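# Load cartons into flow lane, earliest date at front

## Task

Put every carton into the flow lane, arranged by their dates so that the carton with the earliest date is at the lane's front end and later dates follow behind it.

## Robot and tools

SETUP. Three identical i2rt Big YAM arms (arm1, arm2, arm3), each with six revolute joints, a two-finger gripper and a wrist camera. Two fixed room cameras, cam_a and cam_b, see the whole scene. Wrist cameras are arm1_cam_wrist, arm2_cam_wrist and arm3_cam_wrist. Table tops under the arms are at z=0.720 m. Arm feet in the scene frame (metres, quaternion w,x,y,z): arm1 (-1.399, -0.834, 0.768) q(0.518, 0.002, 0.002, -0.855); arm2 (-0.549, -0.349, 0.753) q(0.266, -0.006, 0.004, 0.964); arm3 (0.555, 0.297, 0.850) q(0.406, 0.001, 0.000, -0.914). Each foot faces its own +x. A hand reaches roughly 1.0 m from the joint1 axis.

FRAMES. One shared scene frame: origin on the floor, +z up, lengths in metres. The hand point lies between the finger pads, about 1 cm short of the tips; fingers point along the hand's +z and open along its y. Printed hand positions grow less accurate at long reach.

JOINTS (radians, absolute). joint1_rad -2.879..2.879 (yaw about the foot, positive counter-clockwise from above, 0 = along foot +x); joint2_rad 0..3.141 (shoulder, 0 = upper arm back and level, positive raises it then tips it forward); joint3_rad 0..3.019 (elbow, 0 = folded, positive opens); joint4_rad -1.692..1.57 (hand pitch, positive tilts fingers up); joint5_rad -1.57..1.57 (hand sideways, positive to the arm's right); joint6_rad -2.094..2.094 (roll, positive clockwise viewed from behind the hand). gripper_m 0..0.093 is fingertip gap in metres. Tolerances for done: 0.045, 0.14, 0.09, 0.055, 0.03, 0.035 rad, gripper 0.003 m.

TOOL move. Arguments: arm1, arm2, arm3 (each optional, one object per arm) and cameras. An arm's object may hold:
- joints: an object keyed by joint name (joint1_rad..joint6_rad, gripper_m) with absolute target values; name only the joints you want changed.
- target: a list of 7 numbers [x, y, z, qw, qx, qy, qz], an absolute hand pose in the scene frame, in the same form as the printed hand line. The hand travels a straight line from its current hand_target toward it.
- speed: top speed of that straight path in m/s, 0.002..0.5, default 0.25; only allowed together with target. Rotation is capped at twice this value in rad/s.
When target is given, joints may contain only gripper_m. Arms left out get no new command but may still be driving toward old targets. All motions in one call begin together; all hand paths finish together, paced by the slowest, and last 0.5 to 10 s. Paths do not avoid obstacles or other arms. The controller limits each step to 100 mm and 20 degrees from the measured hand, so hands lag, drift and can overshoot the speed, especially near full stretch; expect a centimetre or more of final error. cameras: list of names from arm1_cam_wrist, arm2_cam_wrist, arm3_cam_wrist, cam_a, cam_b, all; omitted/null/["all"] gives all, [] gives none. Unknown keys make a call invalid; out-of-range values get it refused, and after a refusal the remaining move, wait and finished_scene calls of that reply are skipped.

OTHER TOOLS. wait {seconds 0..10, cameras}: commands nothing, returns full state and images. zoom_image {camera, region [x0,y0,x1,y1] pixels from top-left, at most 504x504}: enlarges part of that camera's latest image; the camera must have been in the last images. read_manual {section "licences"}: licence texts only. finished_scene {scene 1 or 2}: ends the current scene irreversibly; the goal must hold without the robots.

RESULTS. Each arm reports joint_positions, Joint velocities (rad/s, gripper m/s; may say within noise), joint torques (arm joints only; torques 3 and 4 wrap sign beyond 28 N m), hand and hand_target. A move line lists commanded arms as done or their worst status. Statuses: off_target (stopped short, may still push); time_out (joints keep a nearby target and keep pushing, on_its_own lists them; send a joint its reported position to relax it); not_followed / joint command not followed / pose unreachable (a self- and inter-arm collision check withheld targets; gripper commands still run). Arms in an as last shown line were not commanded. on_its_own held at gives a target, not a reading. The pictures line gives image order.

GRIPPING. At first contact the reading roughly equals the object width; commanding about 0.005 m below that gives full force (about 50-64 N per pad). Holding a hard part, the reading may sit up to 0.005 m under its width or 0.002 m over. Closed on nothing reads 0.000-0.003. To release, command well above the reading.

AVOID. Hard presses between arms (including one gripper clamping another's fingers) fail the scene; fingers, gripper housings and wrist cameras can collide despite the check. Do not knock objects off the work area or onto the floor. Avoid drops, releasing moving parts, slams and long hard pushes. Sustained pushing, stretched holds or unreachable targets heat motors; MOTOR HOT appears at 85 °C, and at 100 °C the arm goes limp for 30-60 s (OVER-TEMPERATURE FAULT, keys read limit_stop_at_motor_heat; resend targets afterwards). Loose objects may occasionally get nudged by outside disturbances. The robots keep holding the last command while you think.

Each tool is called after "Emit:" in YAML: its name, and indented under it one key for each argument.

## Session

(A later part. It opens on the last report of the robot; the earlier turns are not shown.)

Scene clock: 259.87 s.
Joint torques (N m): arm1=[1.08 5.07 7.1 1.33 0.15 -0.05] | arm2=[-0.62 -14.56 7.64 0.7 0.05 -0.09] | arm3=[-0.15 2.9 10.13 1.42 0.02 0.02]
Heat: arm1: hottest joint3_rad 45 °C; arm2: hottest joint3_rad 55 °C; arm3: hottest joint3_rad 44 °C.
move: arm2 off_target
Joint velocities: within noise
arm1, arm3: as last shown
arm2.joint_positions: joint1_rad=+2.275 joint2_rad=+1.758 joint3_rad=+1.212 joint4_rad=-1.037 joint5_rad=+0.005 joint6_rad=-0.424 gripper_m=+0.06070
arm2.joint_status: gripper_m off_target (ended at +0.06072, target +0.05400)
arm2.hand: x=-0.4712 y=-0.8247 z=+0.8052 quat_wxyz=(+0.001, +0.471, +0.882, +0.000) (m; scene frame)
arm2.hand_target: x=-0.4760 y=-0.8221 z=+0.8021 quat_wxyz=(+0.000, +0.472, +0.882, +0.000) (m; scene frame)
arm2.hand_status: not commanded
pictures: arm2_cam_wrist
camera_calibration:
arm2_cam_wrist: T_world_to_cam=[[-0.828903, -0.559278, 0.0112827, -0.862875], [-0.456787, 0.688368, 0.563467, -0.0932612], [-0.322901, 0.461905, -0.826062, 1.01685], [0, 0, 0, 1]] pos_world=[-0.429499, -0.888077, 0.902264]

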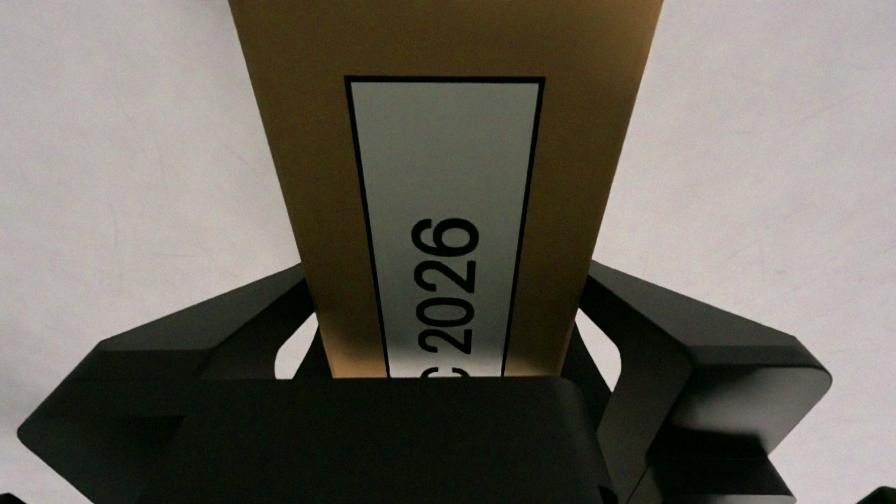

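Emit:
move:
  arm2: {"target": [-0.476, -0.822, 0.96, 0, 0.4718, 0.8817, 0], "speed": 0.2}
  cameras: ["arm2_cam_wrist", "cam_a"]

Scene clock: 295.23 s.
Joint torques (N m): arm1=[1.08 5.07 7.1 1.32 0.15 -0.06] | arm2=[-0.44 -12.16 14.93 -0.23 0.02 -0.07] | arm3=[0.15 2.9 10.11 1.47 0.02 0.02]
Heat: arm1: hottest joint3_rad 42 °C; arm2: hottest joint3_rad 49 °C; arm3: hottest joint3_rad 42 °C.
move: arm2 off_target
Joint velocities: within noise
arm1, arm3: as last shown
arm2.joint_positions: joint1_rad=+2.275 joint2_rad=+1.610 joint3_rad=+1.387 joint4_rad=-1.417 joint5_rad=+0.006 joint6_rad=-0.424 gripper_m=+0.06070
arm2.joint_status: not commanded
arm2.hand: x=-0.4762 y=-0.8010 z=+0.9352 quat_wxyz=(-0.017, +0.471, +0.882, +0.023) (m; scene frame)
arm2.hand_target: x=-0.4763 y=-0.8204 z=+0.9602 quat_wxyz=(+0.000, +0.472, +0.882, -0.001) (m; scene frame)
arm2.hand_status: off_target (0.032 m and 3.2 deg from the pose sent, 0.155 m and 0.2 deg at the start)
pictures: arm2_cam_wrist, cam_a
camera_calibration:
arm2_cam_wrist: T_world_to_cam=[[-0.828686, -0.559582, -0.0121691, -0.833471], [-0.451033, 0.654746, 0.606528, -0.249567], [-0.331434, 0.50811, -0.794969, 1.11558], [0, 0, 0, 1]] pos_world=[-0.433507, -0.869829, 1.02808]

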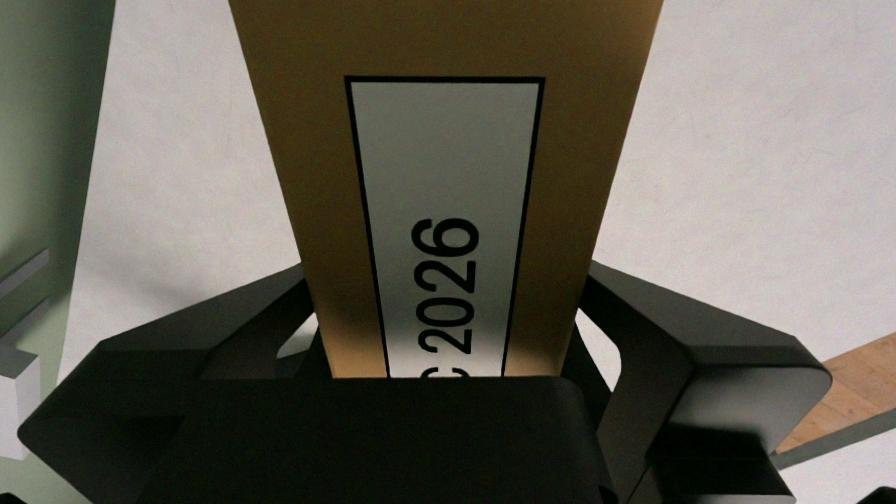

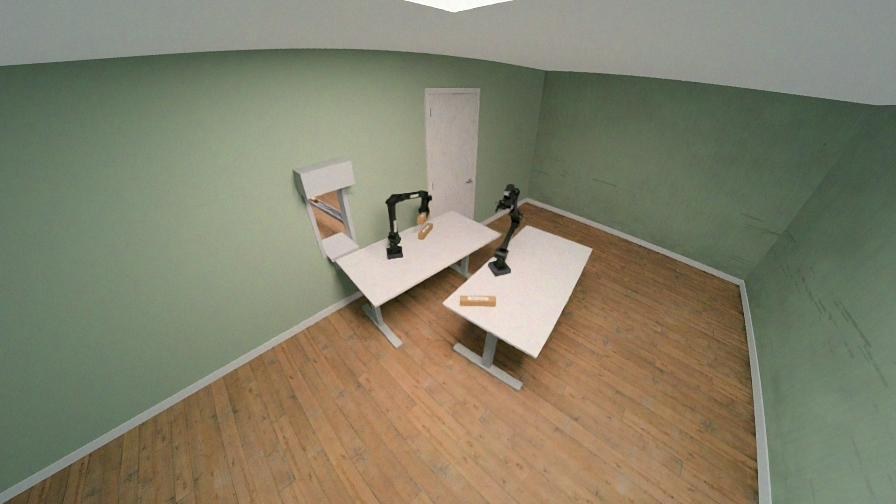

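Emit:
move:
  arm2: {"joints": {"joint1_rad": -1.915, "joint6_rad": 0.687, "joint5_rad": 0.0}}
  cameras: ["arm2_cam_wrist", "cam_a"]

Scene clock: 309.60 s.
Joint torques (N m): arm1=[1.14 5.07 7.1 1.31 0.15 -0.06] | arm2=[0.03 -15.21 11.77 -0.23 -0.04 0.08] | arm3=[-0.09 2.84 10.1 1.47 0.02 0.03]
Heat: arm1: hottest joint3_rad 41 °C; arm2: hottest joint3_rad 52 °C; arm3: hottest joint3_rad 42 °C.
move: arm2 done
Joint velocities: within noise
arm1, arm3: as last shown
arm2.joint_positions: joint1_rad=-1.918 joint2_rad=+1.629 joint3_rad=+1.430 joint4_rad=-1.417 joint5_rad=+0.002 joint6_rad=+0.678 gripper_m=+0.06075
arm2.joint_status: all done
arm2.hand: x=-0.1819 y=-0.0474 z=+0.9364 quat_wxyz=(+0.012, +0.003, -1.000, +0.021) (m; scene frame)
arm2.hand_target: x=-0.1796 y=-0.0430 z=+0.9539 quat_wxyz=(+0.000, +0.000, -1.000, +0.010) (m; scene frame)
arm2.hand_status: not commanded
pictures: arm2_cam_wrist, cam_a
camera_calibration:
arm2_cam_wrist: T_world_to_cam=[[0.0119675, -0.998419, 0.0549117, -0.0984707], [-0.810557, 0.0224711, 0.585228, -0.686338], [-0.585537, -0.0515128, -0.809007, 0.771476], [0, 0, 0, 1]] pos_world=[-0.10341, -0.0431514, 1.0312]

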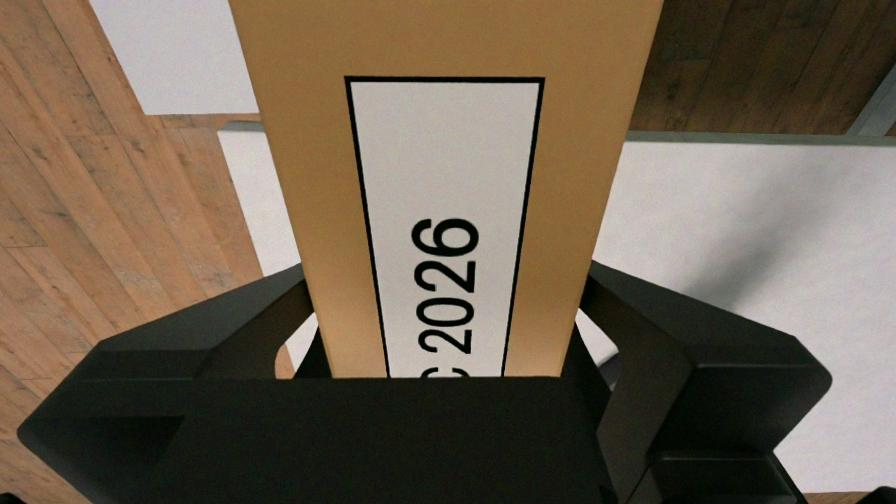

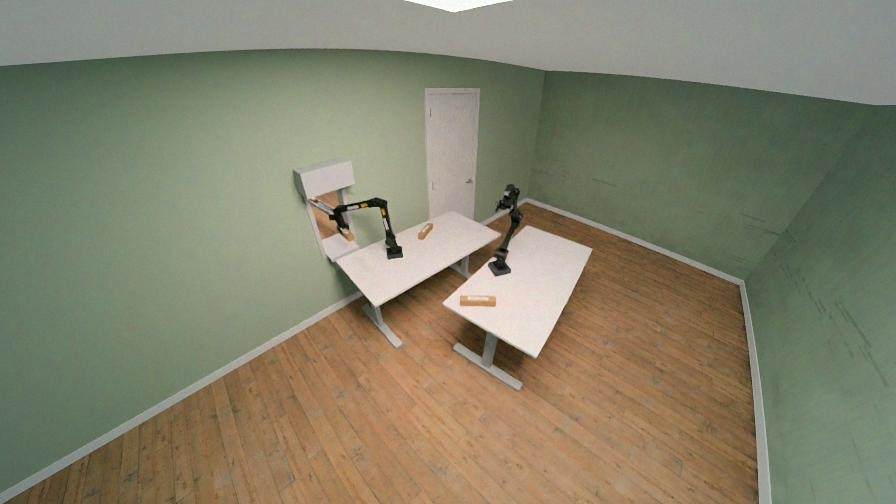

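Emit:
move:
  arm3: {"target": [0.228, 0.083, 1.236, 0.1424, 0.8302, 0.2467, -0.4793], "speed": 0.3}
  cameras: ["arm3_cam_wrist"]

Emit:
zoom_image:
  camera: "arm3_cam_wrist"
  region: [300, 60, 640, 340]

Scene clock: 316.67 s.
Joint torques (N m): arm1=[1.08 5.13 7.1 1.32 0.15 -0.06] | arm2=[0.03 -15.21 11.75 -0.24 -0.04 0.08] | arm3=[-0.56 -4.42 13.3 2.33 0.14 0.15]
Heat: arm1: hottest joint3_rad 41 °C; arm2: hottest joint3_rad 51 °C; arm3: hottest joint3_rad 42 °C.
move: arm3 done
Joint velocities: within noise
arm1, arm2: as last shown
arm3.joint_positions: joint1_rad=-0.239 joint2_rad=+0.776 joint3_rad=+0.941 joint4_rad=-0.708 joint5_rad=+0.006 joint6_rad=-0.005 gripper_m=+0.09400
arm3.joint_status: not commanded
arm3.hand: x=+0.2335 y=+0.0811 z=+1.2296 quat_wxyz=(-0.142, -0.832, -0.257, +0.470) (m; scene frame)
arm3.hand_target: x=+0.2282 y=+0.0831 z=+1.2361 quat_wxyz=(-0.142, -0.830, -0.247, +0.479) (m; scene frame)
arm3.hand_status: done (0.009 m and 1.6 deg from the pose sent, 0.271 m and 27.7 deg at the start)
pictures: arm3_cam_wrist
camera_calibration:
arm3_cam_wrist: T_world_to_cam=[[-0.555708, 0.83133, -0.00887735, 0.0741366], [0.771177, 0.51145, -0.379085, 0.246417], [-0.310605, -0.217507, -0.925319, 1.35086], [0, 0, 0, 1]] pos_world=[0.27075, 0.106158, 1.34405]

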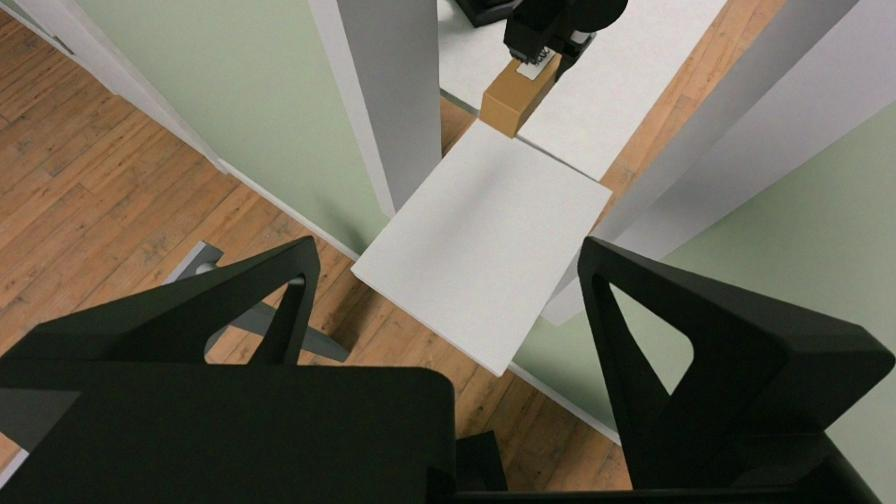

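Scaled by 1.482 from the camera's 896x504 image, which has a finer 1280x720 frame.

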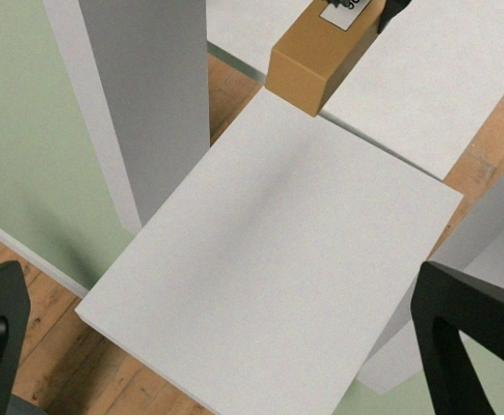

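Emit:
move:
  arm2: {"target": [-0.015, 0.09, 0.87, 0, 0, 1, 0], "speed": 0.2}
  cameras: ["arm3_cam_wrist", "arm2_cam_wrist"]

Scene clock: 332.40 s.
Joint torques (N m): arm1=[1.08 5.07 7.09 1.32 0.16 -0.06] | arm2=[0.97 -21.19 16.53 0.01 -0.01 0.04] | arm3=[-0.79 -4.72 13.29 2.35 0.14 0.14]
Heat: arm1: hottest joint3_rad 40 °C; arm2: hottest joint3_rad 51 °C; arm3: hottest joint3_rad 42 °C.
move: arm2 off_target
Joint velocities: within noise
arm1, arm3: as last shown
arm2.joint_positions: joint1_rad=-1.936 joint2_rad=+2.213 joint3_rad=+2.072 joint4_rad=-1.499 joint5_rad=-0.015 joint6_rad=+0.678 gripper_m=+0.06075
arm2.joint_status: not commanded
arm2.hand: x=-0.0284 y=+0.0639 z=+0.8474 quat_wxyz=(+0.027, -0.007, -0.999, +0.022) (m; scene frame)
arm2.hand_target: x=-0.0174 y=+0.0885 z=+0.8707 quat_wxyz=(-0.001, +0.000, -1.000, -0.001) (m; scene frame)
arm2.hand_status: off_target (0.037 m and 4.0 deg from the pose sent, 0.226 m and 2.8 deg at the start)
arm3.joint_positions: joint1_rad=-0.239 joint2_rad=+0.776 joint3_rad=+0.941 joint4_rad=-0.708 joint5_rad=+0.006 joint6_rad=-0.004 gripper_m=+0.09400
pictures: arm2_cam_wrist, arm3_cam_wrist
camera_calibration:
arm2_cam_wrist: T_world_to_cam=[[-0.00640482, -0.998401, 0.0561673, 0.0139913], [-0.79295, 0.0392923, 0.608018, -0.532329], [-0.609253, -0.0406436, -0.791934, 0.779278], [0, 0, 0, 1]] pos_world=[0.052757, 0.066558, 0.940017]
arm3_cam_wrist: T_world_to_cam=[[-0.555599, 0.8314, -0.00914259, 0.0744566], [0.77133, 0.511288, -0.37899, 0.246265], [-0.310418, -0.217618, -0.925356, 1.35087], [0, 0, 0, 1]] pos_world=[0.27075, 0.106158, 1.34404]

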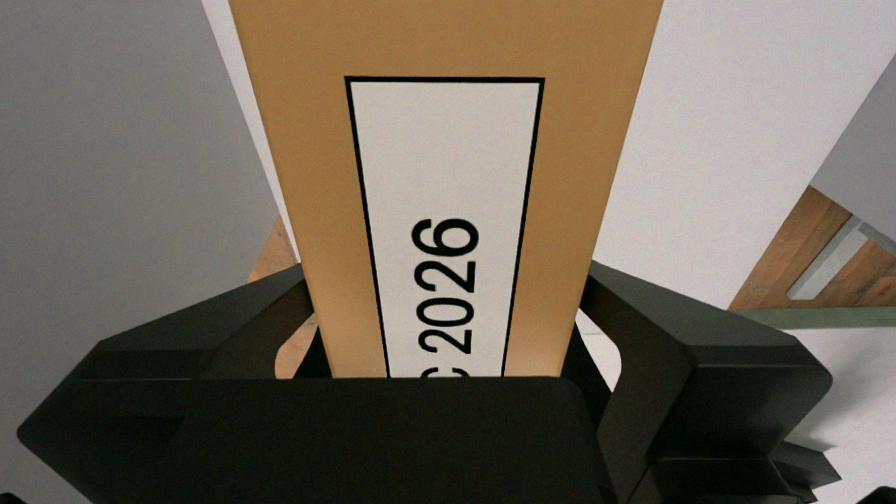

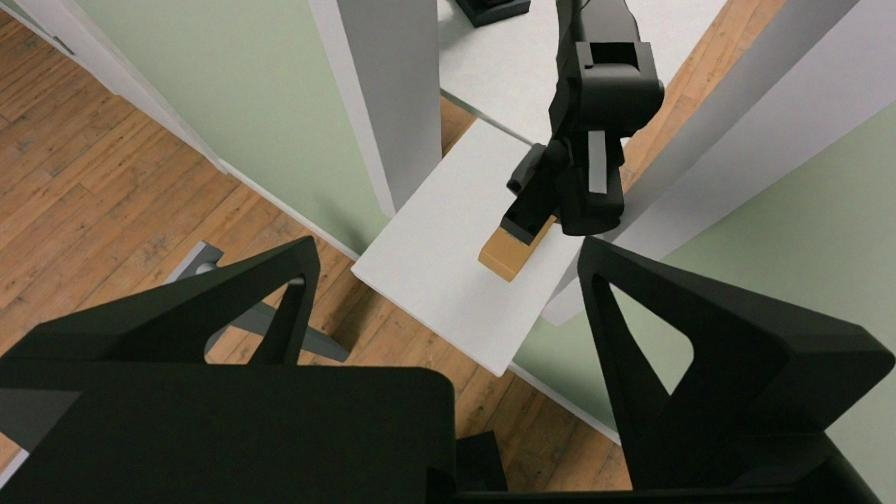

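Emit:
move:
  arm2: {"target": [-0.009, 0.108, 0.815, 0.027, -0.007, 0.999, 0.022], "speed": 0.15}
  cameras: ["arm3_cam_wrist"]

Scene clock: 340.53 s.
Joint torques (N m): arm1=[1.08 5.07 7.1 1.32 0.15 -0.06] | arm2=[2.73 -20.19 10.17 1.4 0.04 0.05] | arm3=[-0.62 -4.6 13.29 2.36 0.14 0.13]
Heat: arm1: hottest joint3_rad 40 °C; arm2: hottest joint3_rad 55 °C; arm3: hottest joint3_rad 43 °C.
move: arm2 off_target
Joint velocities: within noise
arm1.joint_positions: joint1_rad=-2.403 joint2_rad=+0.403 joint3_rad=+1.394 joint4_rad=-1.291 joint5_rad=-0.004 joint6_rad=+0.011 gripper_m=+0.09400
arm1.joint_status: not commanded
arm1.hand: x=-1.4369 y=-0.6974 z=+1.3564 quat_wxyz=(+0.360, -0.635, +0.492, +0.473) (m; scene frame)
arm1.hand_target: x=-1.4364 y=-0.7010 z=+1.3575 quat_wxyz=(+0.362, -0.638, +0.488, +0.472) (m; scene frame)
arm1.hand_status: not commanded
arm2.joint_positions: joint1_rad=-1.947 joint2_rad=+2.224 joint3_rad=+2.059 joint4_rad=-1.330 joint5_rad=-0.015 joint6_rad=+0.678 gripper_m=+0.06075
arm2.joint_status: not commanded
arm2.hand: x=+0.0055 y=+0.0807 z=+0.8354 quat_wxyz=(-0.030, -0.011, -0.999, -0.024) (m; scene frame)
arm2.hand_target: x=-0.0101 y=+0.1065 z=+0.8154 quat_wxyz=(-0.027, +0.007, -0.999, -0.022) (m; scene frame)
arm2.hand_status: off_target (0.037 m and 2.1 deg from the pose sent, 0.058 m and 8.1 deg at the start)
arm3: as last shown
pictures: arm3_cam_wrist
camera_calibration:
arm3_cam_wrist: T_world_to_cam=[[-0.555599, 0.8314, -0.00914259, 0.0744566], [0.77133, 0.511288, -0.37899, 0.246265], [-0.310418, -0.217618, -0.925356, 1.35087], [0, 0, 0, 1]] pos_world=[0.27075, 0.106158, 1.34404]

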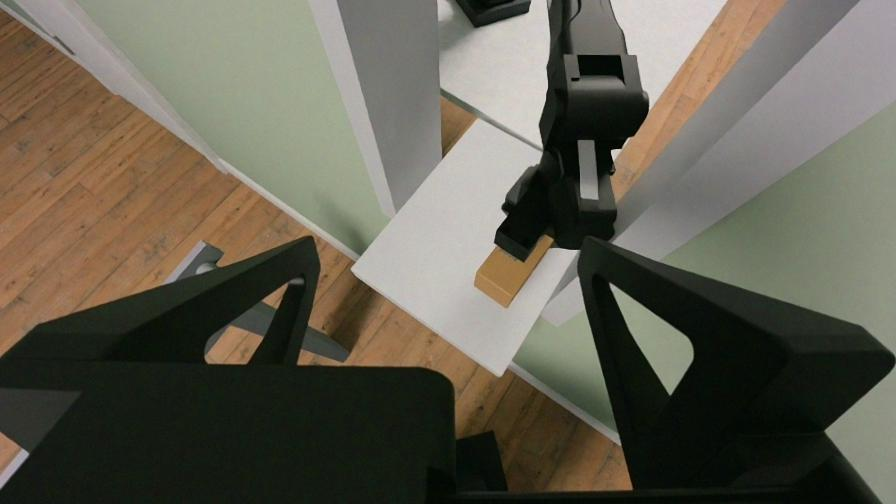

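Emit:
move:
  arm2: {"target": [-0.009, 0.108, 0.752, 0, 0, 1, 0], "speed": 0.1}
  cameras: ["arm3_cam_wrist", "arm2_cam_wrist"]

Scene clock: 356.27 s.
Joint torques (N m): arm1=[1.08 5.13 7.12 1.31 0.15 -0.05] | arm2=[3.37 -20.13 11.36 0.69 0.04 0.11] | arm3=[-0.67 -4.6 13.29 2.36 0.14 0.14]
Heat: arm1: hottest joint3_rad 40 °C; arm2: hottest joint3_rad 52 °C; arm3: hottest joint3_rad 43 °C.
move: arm2 off_target
Joint velocities: within noise
arm1, arm3: as last shown
arm2.joint_positions: joint1_rad=-1.955 joint2_rad=+2.317 joint3_rad=+2.056 joint4_rad=-1.301 joint5_rad=-0.015 joint6_rad=+0.687 gripper_m=+0.06074
arm2.joint_status: not commanded
arm2.hand: x=+0.0083 y=+0.0750 z=+0.7714 quat_wxyz=(-0.004, -0.020, -1.000, -0.003) (m; scene frame)
arm2.hand_target: x=-0.0105 y=+0.1063 z=+0.7527 quat_wxyz=(+0.000, +0.000, -1.000, +0.000) (m; scene frame)
arm2.hand_status: off_target (0.042 m and 2.3 deg from the pose sent, 0.089 m and 4.6 deg at the start)
pictures: arm2_cam_wrist, arm3_cam_wrist
camera_calibration:
arm2_cam_wrist: T_world_to_cam=[[-0.0346537, -0.999376, 0.00686876, 0.0679953], [-0.828311, 0.0325662, 0.559321, -0.419045], [-0.559195, 0.0136931, -0.828923, 0.765989], [0, 0, 0, 1]] pos_world=[0.0835939, 0.0711109, 0.868859]
arm3_cam_wrist: T_world_to_cam=[[-0.555599, 0.8314, -0.00914259, 0.0744566], [0.77133, 0.511288, -0.37899, 0.246265], [-0.310418, -0.217618, -0.925356, 1.35087], [0, 0, 0, 1]] pos_world=[0.27075, 0.106158, 1.34404]

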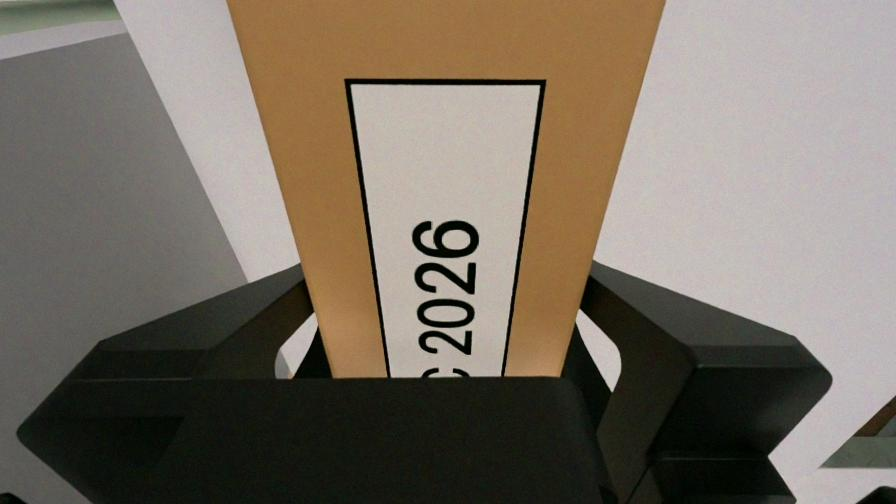

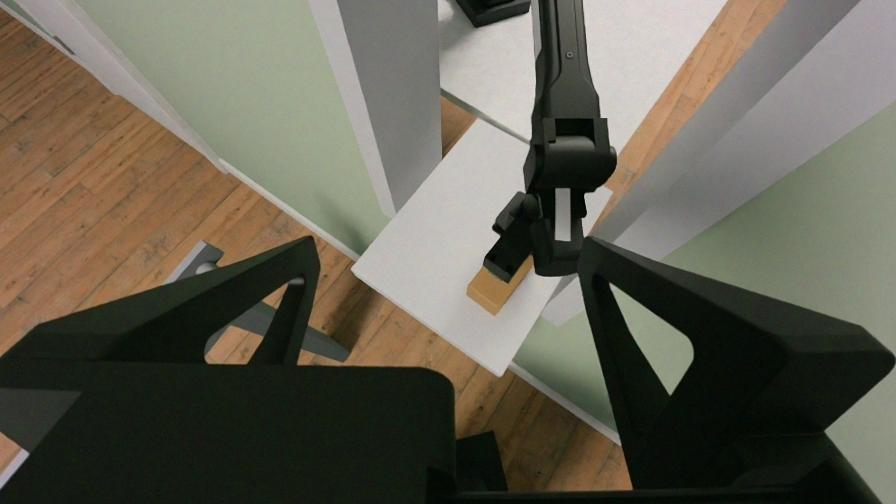

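Emit:
zoom_image:
  camera: "arm3_cam_wrist"
  region: [400, 150, 640, 350]

Scaled by 2.100 from the camera's 896x504 image, which has a finer 1280x720 frame.

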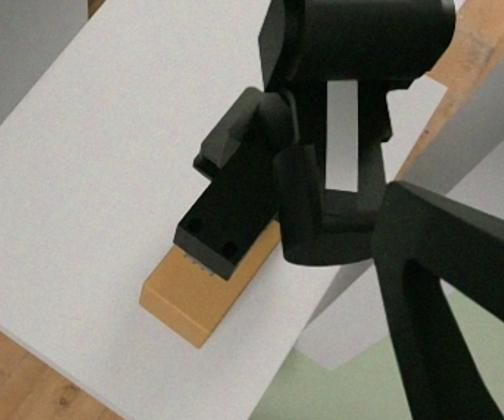

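Emit:
move:
  arm2: {"target": [-0.012, 0.104, 0.738, 0, 0, 1, 0], "speed": 0.05}
  cameras: ["arm3_cam_wrist"]

Scene clock: 378.97 s.
Joint torques (N m): arm1=[1.03 5.07 7.1 1.32 0.15 -0.06] | arm2=[3.25 -20.25 8.35 2.03 0.05 0.09] | arm3=[-0.62 -4.66 13.35 2.29 0.14 0.14]
Heat: arm1: hottest joint3_rad 40 °C; arm2: hottest joint3_rad 53 °C; arm3: hottest joint3_rad 44 °C.
move: arm2 off_target
Joint velocities: within noise
arm1, arm3: as last shown
arm2.joint_positions: joint1_rad=-1.955 joint2_rad=+2.316 joint3_rad=+2.053 joint4_rad=-1.293 joint5_rad=-0.015 joint6_rad=+0.687 gripper_m=+0.06074
arm2.joint_status: not commanded
arm2.hand: x=+0.0091 y=+0.0756 z=+0.7708 quat_wxyz=(-0.006, -0.020, -1.000, -0.005) (m; scene frame)
arm2.hand_target: x=-0.0135 y=+0.1018 z=+0.7392 quat_wxyz=(+0.000, +0.000, -1.000, +0.000) (m; scene frame)
arm2.hand_status: off_target (0.048 m and 2.4 deg from the pose sent, 0.049 m and 2.3 deg at the start)
arm3.hand: x=+0.2335 y=+0.0812 z=+1.2296 quat_wxyz=(-0.141, -0.832, -0.257, +0.470) (m; scene frame)
arm3.hand_target: x=+0.2282 y=+0.0832 z=+1.2361 quat_wxyz=(-0.142, -0.830, -0.247, +0.479) (m; scene frame)
pictures: arm3_cam_wrist
camera_calibration:
arm3_cam_wrist: T_world_to_cam=[[-0.555297, 0.831603, -0.00899537, 0.0740725], [0.771469, 0.511043, -0.379038, 0.246266], [-0.310612, -0.217419, -0.925337, 1.3509], [0, 0, 0, 1]] pos_world=[0.27075, 0.106258, 1.34405]

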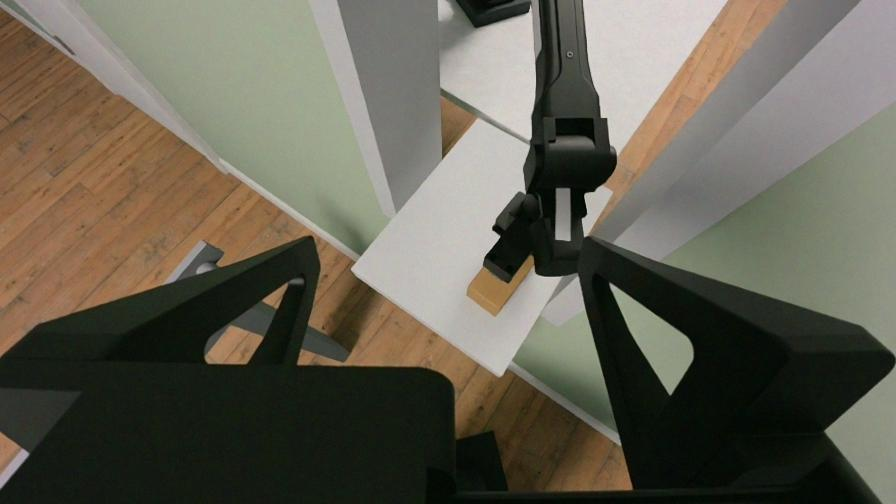

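Emit:
move:
  arm2: {"joints": {"gripper_m": 0.093}}
  cameras: ["arm3_cam_wrist", "arm2_cam_wrist"]

Scene clock: 381.63 s.
Joint torques (N m): arm1=[1.08 5.07 7.1 1.32 0.15 -0.06] | arm2=[3.25 -20.31 8.76 1.11 0.05 0.09] | arm3=[-0.73 -4.6 13.33 2.39 0.16 0.14]
Heat: arm1: hottest joint3_rad 40 °C; arm2: hottest joint3_rad 52 °C; arm3: hottest joint3_rad 44 °C.
move: arm2 done
Joint velocities: within noise
arm1, arm3: as last shown
arm2.joint_positions: joint1_rad=-1.955 joint2_rad=+2.316 joint3_rad=+2.048 joint4_rad=-1.271 joint5_rad=-0.015 joint6_rad=+0.687 gripper_m=+0.09285
arm2.joint_status: all done
arm2.hand: x=+0.0121 y=+0.0775 z=+0.7690 quat_wxyz=(-0.012, -0.020, -1.000, -0.010) (m; scene frame)
arm2.hand_target: x=-0.0136 y=+0.1017 z=+0.7392 quat_wxyz=(+0.000, +0.000, -1.000, +0.000) (m; scene frame)
arm2.hand_status: not commanded
pictures: arm2_cam_wrist, arm3_cam_wrist
camera_calibration:
arm2_cam_wrist: T_world_to_cam=[[-0.0347392, -0.999372, -0.00704839, 0.0813662], [-0.838034, 0.0252869, 0.545032, -0.40298], [-0.544511, 0.0248408, -0.838386, 0.772239], [0, 0, 0, 1]] pos_world=[0.0856088, 0.0723222, 0.867644]
arm3_cam_wrist: T_world_to_cam=[[-0.555297, 0.831603, -0.00899537, 0.0740725], [0.771469, 0.511043, -0.379038, 0.246266], [-0.310612, -0.217419, -0.925337, 1.3509], [0, 0, 0, 1]] pos_world=[0.27075, 0.106258, 1.34405]

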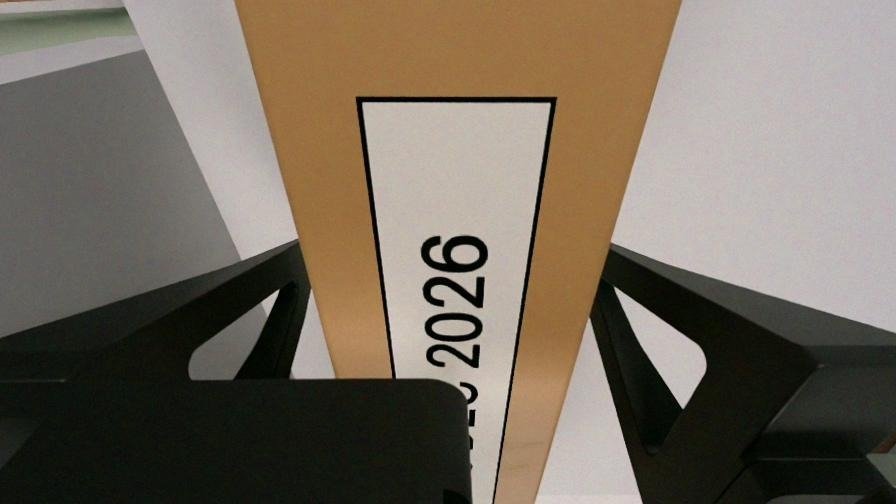

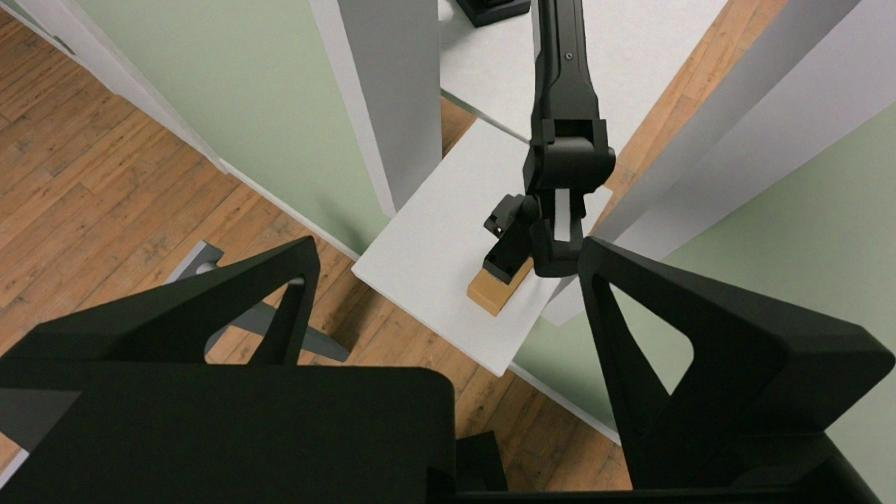

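Emit:
move:
  arm2: {"joints": {"joint2_rad": 1.95}}
  arm1: {"target": [-1.528, -0.383, 0.885, 0, -0.3795, 0.9252, 0], "speed": 0.3}
  cameras: ["arm3_cam_wrist", "arm1_cam_wrist"]

Scene clock: 402.87 s.
Joint torques (N m): arm1=[-0.32 -14.97 11.54 -0.31 0.08 0.13] | arm2=[0.32 -18.9 11.52 1.37 -0.1 0.07] | arm3=[-0.79 -4.6 13.31 2.32 0.15 0.14]
Heat: arm1: hottest joint3_rad 40 °C; arm2: hottest joint3_rad 50 °C; arm3: hottest joint3_rad 45 °C.
move: arm1 off_target; arm2 done
Joint velocities: within noise
arm1.joint_positions: joint1_rad=-2.368 joint2_rad=+1.639 joint3_rad=+1.210 joint4_rad=-1.182 joint5_rad=-0.002 joint6_rad=+1.061 gripper_m=+0.09400
arm1.joint_status: not commanded
arm1.hand: x=-1.5293 y=-0.4010 z=+0.8687 quat_wxyz=(-0.001, -0.391, +0.920, -0.018) (m; scene frame)
arm1.hand_target: x=-1.5277 y=-0.3838 z=+0.8852 quat_wxyz=(+0.000, -0.380, +0.925, +0.000) (m; scene frame)
arm1.hand_status: off_target (0.024 m and 2.5 deg from the pose sent, 0.574 m and 91.7 deg at the start)
arm2.joint_positions: joint1_rad=-1.912 joint2_rad=+1.939 joint3_rad=+2.026 joint4_rad=-1.261 joint5_rad=-0.012 joint6_rad=+0.686 gripper_m=+0.09294
arm2.joint_status: all done
arm2.hand: x=-0.0144 y=+0.0988 z=+1.0187 quat_wxyz=(-0.153, +0.004, -0.980, -0.124) (m; scene frame)
arm2.hand_target: x=-0.0143 y=+0.1062 z=+1.0162 quat_wxyz=(-0.153, +0.003, -0.980, -0.128) (m; scene frame)
arm2.hand_status: not commanded
arm3: as last shown
pictures: arm1_cam_wrist, arm3_cam_wrist
camera_calibration:
arm1_cam_wrist: T_world_to_cam=[[0.721893, -0.69196, 0.00791286, 0.822918], [-0.535654, -0.551513, 0.639459, -1.59806], [-0.438116, -0.465859, -0.768785, -0.0654581], [0, 0, 0, 1]] pos_world=[-1.47874, -0.342418, 0.965057]
arm3_cam_wrist: T_world_to_cam=[[-0.555297, 0.831603, -0.00899537, 0.0740725], [0.771469, 0.511043, -0.379038, 0.246266], [-0.310612, -0.217419, -0.925337, 1.3509], [0, 0, 0, 1]] pos_world=[0.27075, 0.106258, 1.34405]

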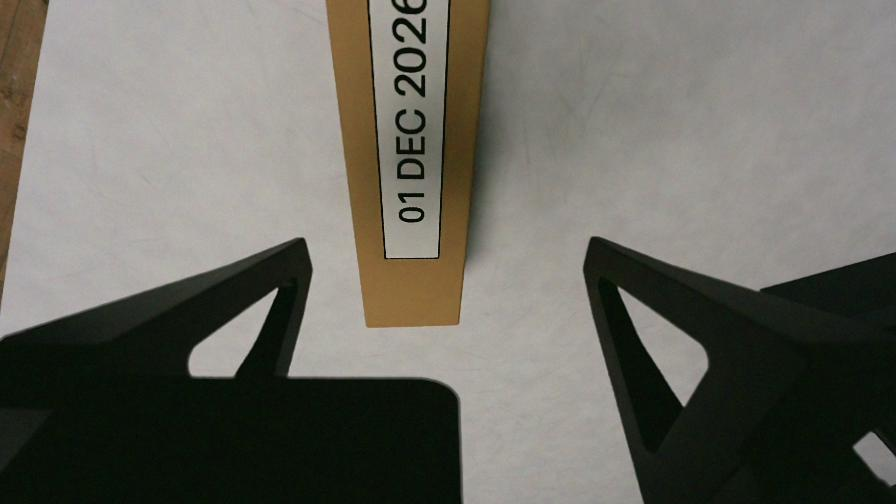

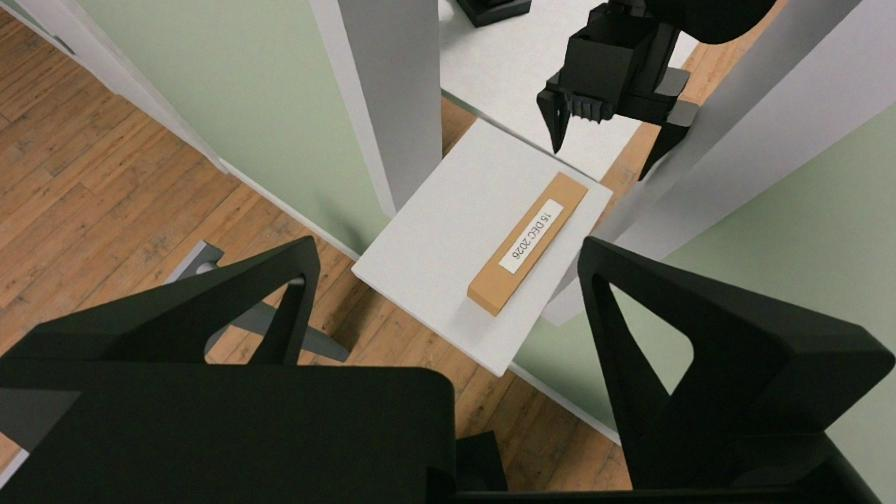

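Emit:
move:
  arm2: {"joints": {"joint1_rad": 2.2, "joint2_rad": 1.27, "joint3_rad": 1.0, "joint4_rad": -0.7, "joint6_rad": 0.0}}
  cameras: ["cam_a", "arm1_cam_wrist", "arm2_cam_wrist"]

Emit:
zoom_image:
  camera: "cam_a"
  region: [400, 180, 560, 340]

Scene clock: 417.20 s.
Joint torques (N m): arm1=[-0.38 -14.92 11.54 -0.31 0.09 0.13] | arm2=[0.38 -9.23 9.58 1.29 0 -0.11] | arm3=[-0.73 -4.78 13.29 2.35 0.14 0.15]
Heat: arm1: hottest joint3_rad 42 °C; arm2: hottest joint3_rad 51 °C; arm3: hottest joint3_rad 45 °C.
move: arm2 done
Joint velocities: within noise
arm1, arm3: as last shown
arm1.joint_positions: joint1_rad=-2.368 joint2_rad=+1.639 joint3_rad=+1.210 joint4_rad=-1.182 joint5_rad=-0.002 joint6_rad=+1.062 gripper_m=+0.09400
arm1.hand: x=-1.5293 y=-0.4010 z=+0.8687 quat_wxyz=(-0.001, -0.390, +0.921, -0.018) (m; scene frame)
arm2.joint_positions: joint1_rad=+2.194 joint2_rad=+1.275 joint3_rad=+1.016 joint4_rad=-0.696 joint5_rad=-0.016 joint6_rad=+0.009 gripper_m=+0.09303
arm2.joint_status: all done
arm2.hand: x=-0.5075 y=-0.8324 z=+0.9729 quat_wxyz=(+0.236, +0.646, +0.698, -0.199) (m; scene frame)
arm2.hand_target: x=-0.5053 y=-0.8261 z=+0.9665 quat_wxyz=(+0.230, +0.642, +0.704, -0.195) (m; scene frame)
arm2.hand_status: not commanded
pictures: arm1_cam_wrist, arm2_cam_wrist, cam_a
camera_calibration:
arm1_cam_wrist: T_world_to_cam=[[0.721404, -0.69247, 0.00790936, 0.821882], [-0.536052, -0.551146, 0.639442, -1.5985], [-0.438435, -0.465536, -0.768799, -0.0658085], [0, 0, 0, 1]] pos_world=[-1.47864, -0.342517, 0.965057]
arm2_cam_wrist: T_world_to_cam=[[-0.996538, -0.0820969, -0.0131376, -0.563263], [-0.0817235, 0.996295, -0.0268048, 0.821971], [0.0152895, -0.0256383, -0.999554, 1.08177], [0, 0, 0, 1]] pos_world=[-0.510679, -0.837433, 1.09592]

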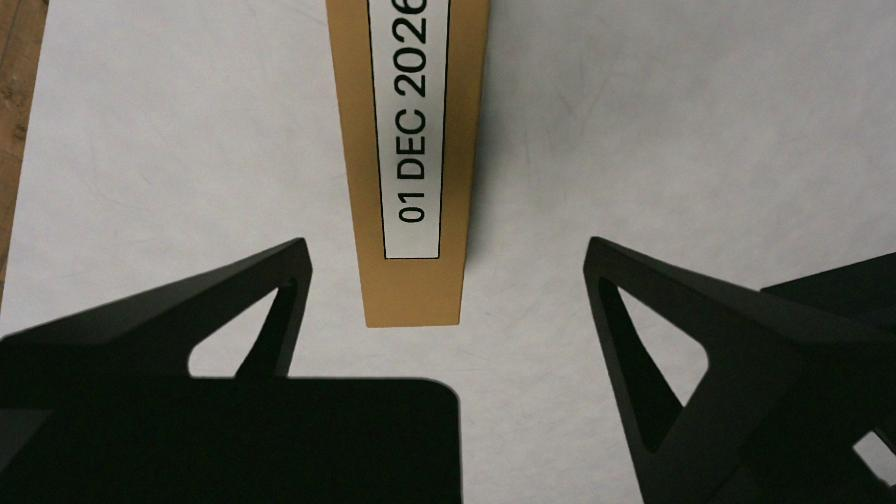

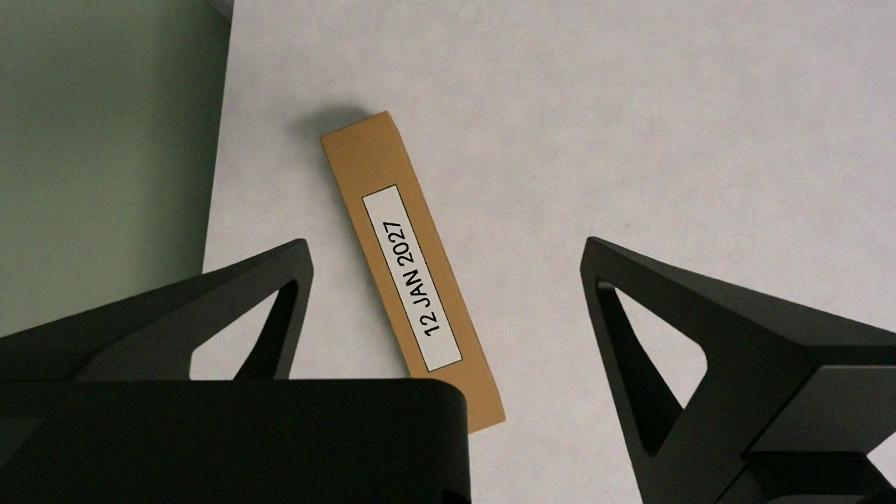

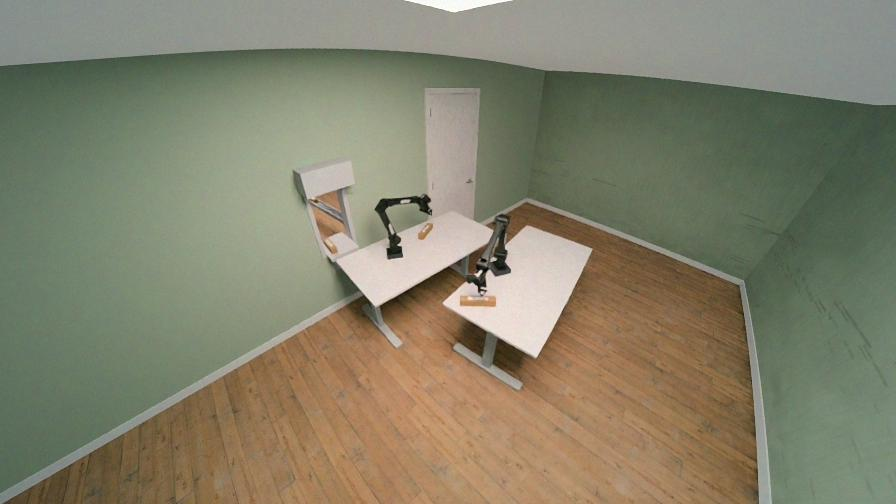

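Scaled by 3.150 from the camera's 896x504 image, which has a finer 1280x720 frame.

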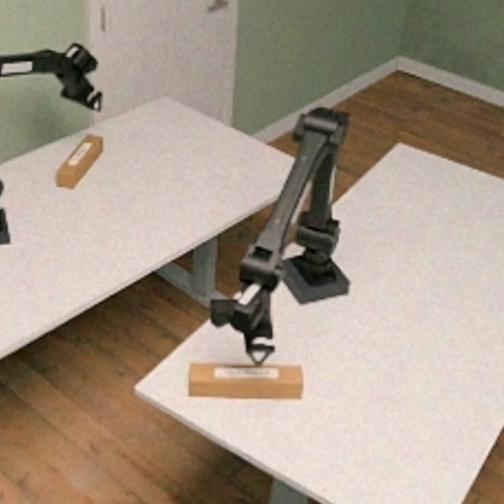

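Emit:
move:
  arm1: {"target": [-1.548, -0.377, 0.828, 0, -0.3559, 0.9345, 0], "speed": 0.2}
  cameras: ["arm1_cam_wrist"]

Scene clock: 445.17 s.
Joint torques (N m): arm1=[2.02 -16.5 7.95 0.47 0.11 0.15] | arm2=[0.38 -9.11 9.58 1.29 0.01 -0.11] | arm3=[-0.85 -4.72 13.34 2.33 0.15 0.14]
Heat: arm1: hottest joint3_rad 45 °C; arm2: hottest joint3_rad 50 °C; arm3: hottest joint3_rad 45 °C.
move: arm1 done
Joint velocities: within noise
arm1.joint_positions: joint1_rad=-2.362 joint2_rad=+1.731 joint3_rad=+1.210 joint4_rad=-1.069 joint5_rad=-0.003 joint6_rad=+1.149 gripper_m=+0.09400
arm1.joint_status: not commanded
arm1.hand: x=-1.5387 y=-0.3795 z=+0.8274 quat_wxyz=(+0.000, -0.353, +0.936, -0.007) (m; scene frame)
arm1.hand_target: x=-1.5479 y=-0.3771 z=+0.8281 quat_wxyz=(+0.000, -0.356, +0.935, +0.000) (m; scene frame)
arm1.hand_status: done (0.010 m and 0.9 deg from the pose sent, 0.051 m and 4.7 deg at the start)
arm2: as last shown
arm3.joint_positions: joint1_rad=-0.239 joint2_rad=+0.776 joint3_rad=+0.941 joint4_rad=-0.708 joint5_rad=+0.006 joint6_rad=-0.004 gripper_m=+0.09400
arm3.joint_status: not commanded
arm3.hand: x=+0.2335 y=+0.0812 z=+1.2296 quat_wxyz=(-0.141, -0.832, -0.257, +0.470) (m; scene frame)
arm3.hand_target: x=+0.2282 y=+0.0832 z=+1.2361 quat_wxyz=(-0.142, -0.830, -0.247, +0.479) (m; scene frame)
arm3.hand_status: not commanded
pictures: arm1_cam_wrist
camera_calibration:
arm1_cam_wrist: T_world_to_cam=[[0.662864, -0.748653, -0.011431, 0.748563], [-0.576088, -0.519706, 0.630895, -1.60783], [-0.478262, -0.411612, -0.775784, -0.12666], [0, 0, 0, 1]] pos_world=[-1.48302, -0.327321, 0.924669]

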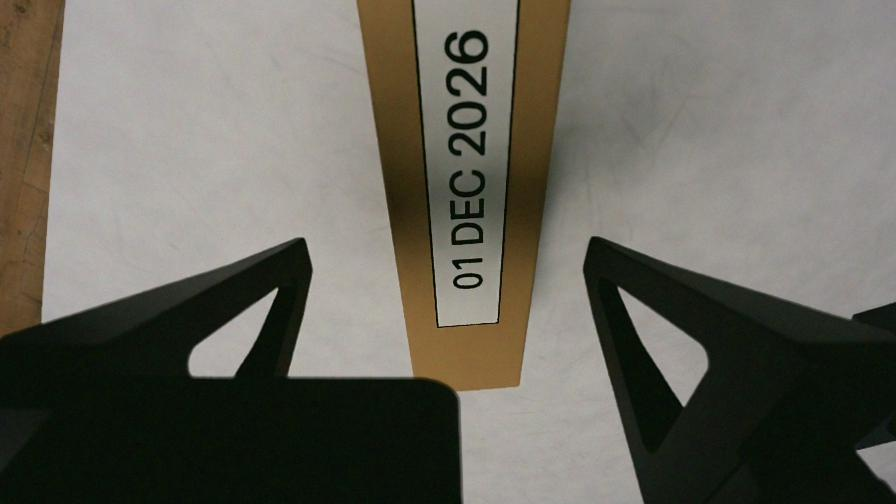

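Emit:
move:
  arm1: {"target": [-1.559, -0.399, 0.750, 0, -0.3680, 0.9298, 0], "speed": 0.15}
  cameras: ["arm1_cam_wrist"]

Scene clock: 454.23 s.
Joint torques (N m): arm1=[1.96 -15.62 6.69 0.53 0.11 0.13] | arm2=[0.32 -9.23 9.61 1.31 0.01 -0.11] | arm3=[-0.79 -4.6 13.33 2.35 0.15 0.14]
Heat: arm1: hottest joint3_rad 44 °C; arm2: hottest joint3_rad 50 °C; arm3: hottest joint3_rad 45 °C.
move: arm1 done
Joint velocities: within noise
arm1.joint_positions: joint1_rad=-2.323 joint2_rad=+1.813 joint3_rad=+1.081 joint4_rad=-0.856 joint5_rad=-0.003 joint6_rad=+1.161 gripper_m=+0.09400
arm1.joint_status: not commanded
arm1.hand: x=-1.5503 y=-0.4013 z=+0.7504 quat_wxyz=(+0.000, -0.365, +0.931, -0.006) (m; scene frame)
arm1.hand_target: x=-1.5590 y=-0.3992 z=+0.7500 quat_wxyz=(+0.000, -0.368, +0.930, +0.000) (m; scene frame)
arm1.hand_status: done (0.009 m and 0.8 deg from the pose sent, 0.082 m and 2.1 deg at the start)
arm2, arm3: as last shown
arm3.hand: x=+0.2335 y=+0.0812 z=+1.2296 quat_wxyz=(-0.142, -0.832, -0.256, +0.470) (m; scene frame)
pictures: arm1_cam_wrist
camera_calibration:
arm1_cam_wrist: T_world_to_cam=[[0.682562, -0.73072, -0.0125128, 0.777627], [-0.561955, -0.535712, 0.630253, -1.56142], [-0.467242, -0.423155, -0.776289, -0.188136], [0, 0, 0, 1]] pos_world=[-1.49613, -0.347854, 0.847769]

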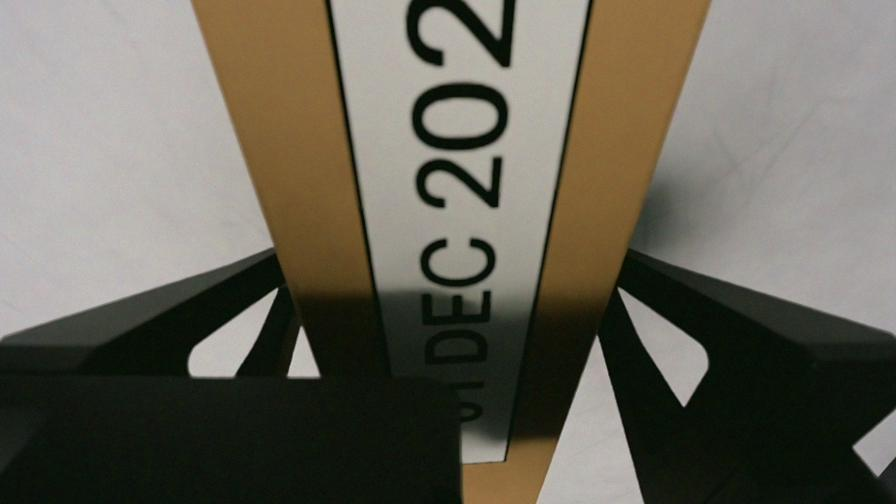

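Emit:
move:
  arm1: {"joints": {"gripper_m": 0.053}}
  cameras: []

Emit:
move:
  arm1: {"target": [-1.559, -0.399, 0.92, 0, -0.3680, 0.9298, 0], "speed": 0.2}
  cameras: ["arm1_cam_wrist", "cam_a"]

Scene clock: 458.17 s.
Joint torques (N m): arm1=[1.85 -15.5 6.79 0.46 0.15 0.11] | arm2=[0.32 -9.23 9.59 1.29 0 -0.11] | arm3=[-0.73 -4.78 13.29 2.3 0.15 0.14]
Heat: arm1: hottest joint3_rad 44 °C; arm2: hottest joint3_rad 50 °C; arm3: hottest joint3_rad 45 °C.
move: arm1 off_target
Joint velocities: within noise
arm1.joint_positions: joint1_rad=-2.323 joint2_rad=+1.813 joint3_rad=+1.081 joint4_rad=-0.855 joint5_rad=-0.004 joint6_rad=+1.163 gripper_m=+0.06035
arm1.joint_status: gripper_m off_target (ended at +0.06038, target +0.05300)
arm1.hand: x=-1.5506 y=-0.4010 z=+0.7504 quat_wxyz=(+0.000, -0.364, +0.931, -0.006) (m; scene frame)
arm1.hand_target: x=-1.5589 y=-0.3992 z=+0.7500 quat_wxyz=(+0.000, -0.368, +0.930, +0.000) (m; scene frame)
arm1.hand_status: not commanded
arm2, arm3: as last shown
pictures: none
No camera images: "cameras" was empty.

Scene clock: 459.83 s.
Joint torques (N m): arm1=[1.85 -15.97 12.72 -0.25 0.2 0.1] | arm2=[0.32 -9.23 9.58 1.29 0.01 -0.11] | arm3=[-0.67 -4.72 13.3 2.35 0.13 0.14]
Heat: arm1: hottest joint3_rad 44 °C; arm2: hottest joint3_rad 50 °C; arm3: hottest joint3_rad 46 °C.
move: arm1 off_target
Joint velocities: within noise
arm1.joint_positions: joint1_rad=-2.323 joint2_rad=+1.609 joint3_rad=+1.237 joint4_rad=-1.269 joint5_rad=-0.005 joint6_rad=+1.163 gripper_m=+0.06035
arm1.joint_status: not commanded
arm1.hand: x=-1.5459 y=-0.4169 z=+0.8920 quat_wxyz=(-0.002, -0.364, +0.931, -0.033) (m; scene frame)
arm1.hand_target: x=-1.5585 y=-0.4006 z=+0.9202 quat_wxyz=(+0.000, -0.368, +0.930, +0.000) (m; scene frame)
arm1.hand_status: off_target (0.036 m and 3.8 deg from the pose sent, 0.170 m and 0.8 deg at the start)
arm2, arm3: as last shown
pictures: arm1_cam_wrist, cam_a
camera_calibration:
arm1_cam_wrist: T_world_to_cam=[[0.680793, -0.731666, 0.0344353, 0.719898], [-0.572829, -0.502523, 0.647563, -1.67483], [-0.456495, -0.460582, -0.761234, -0.0951513], [0, 0, 0, 1]] pos_world=[-1.49293, -0.358743, 0.987338]

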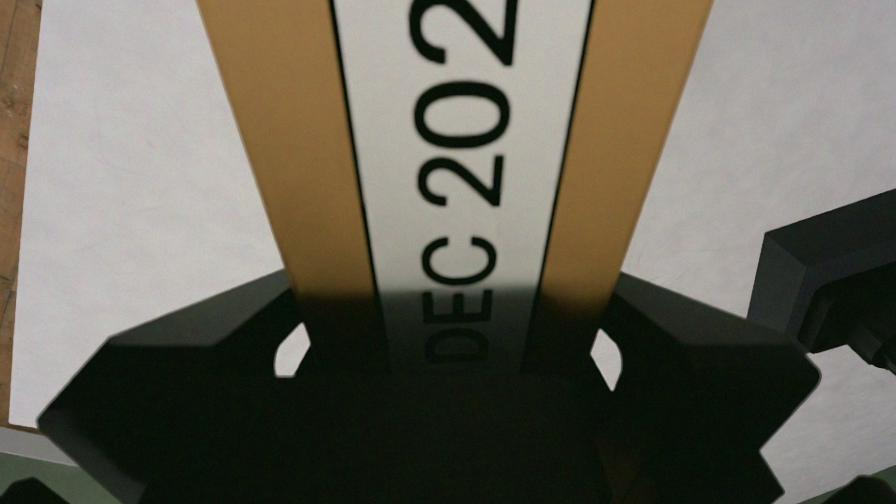

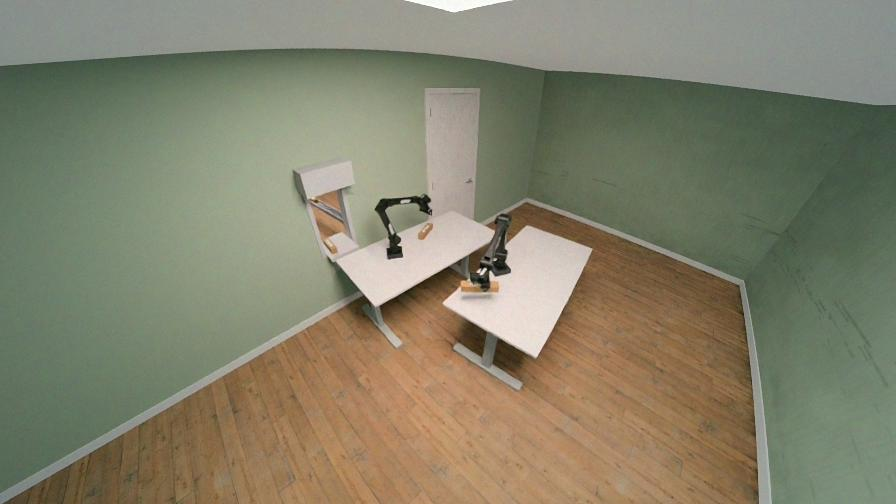

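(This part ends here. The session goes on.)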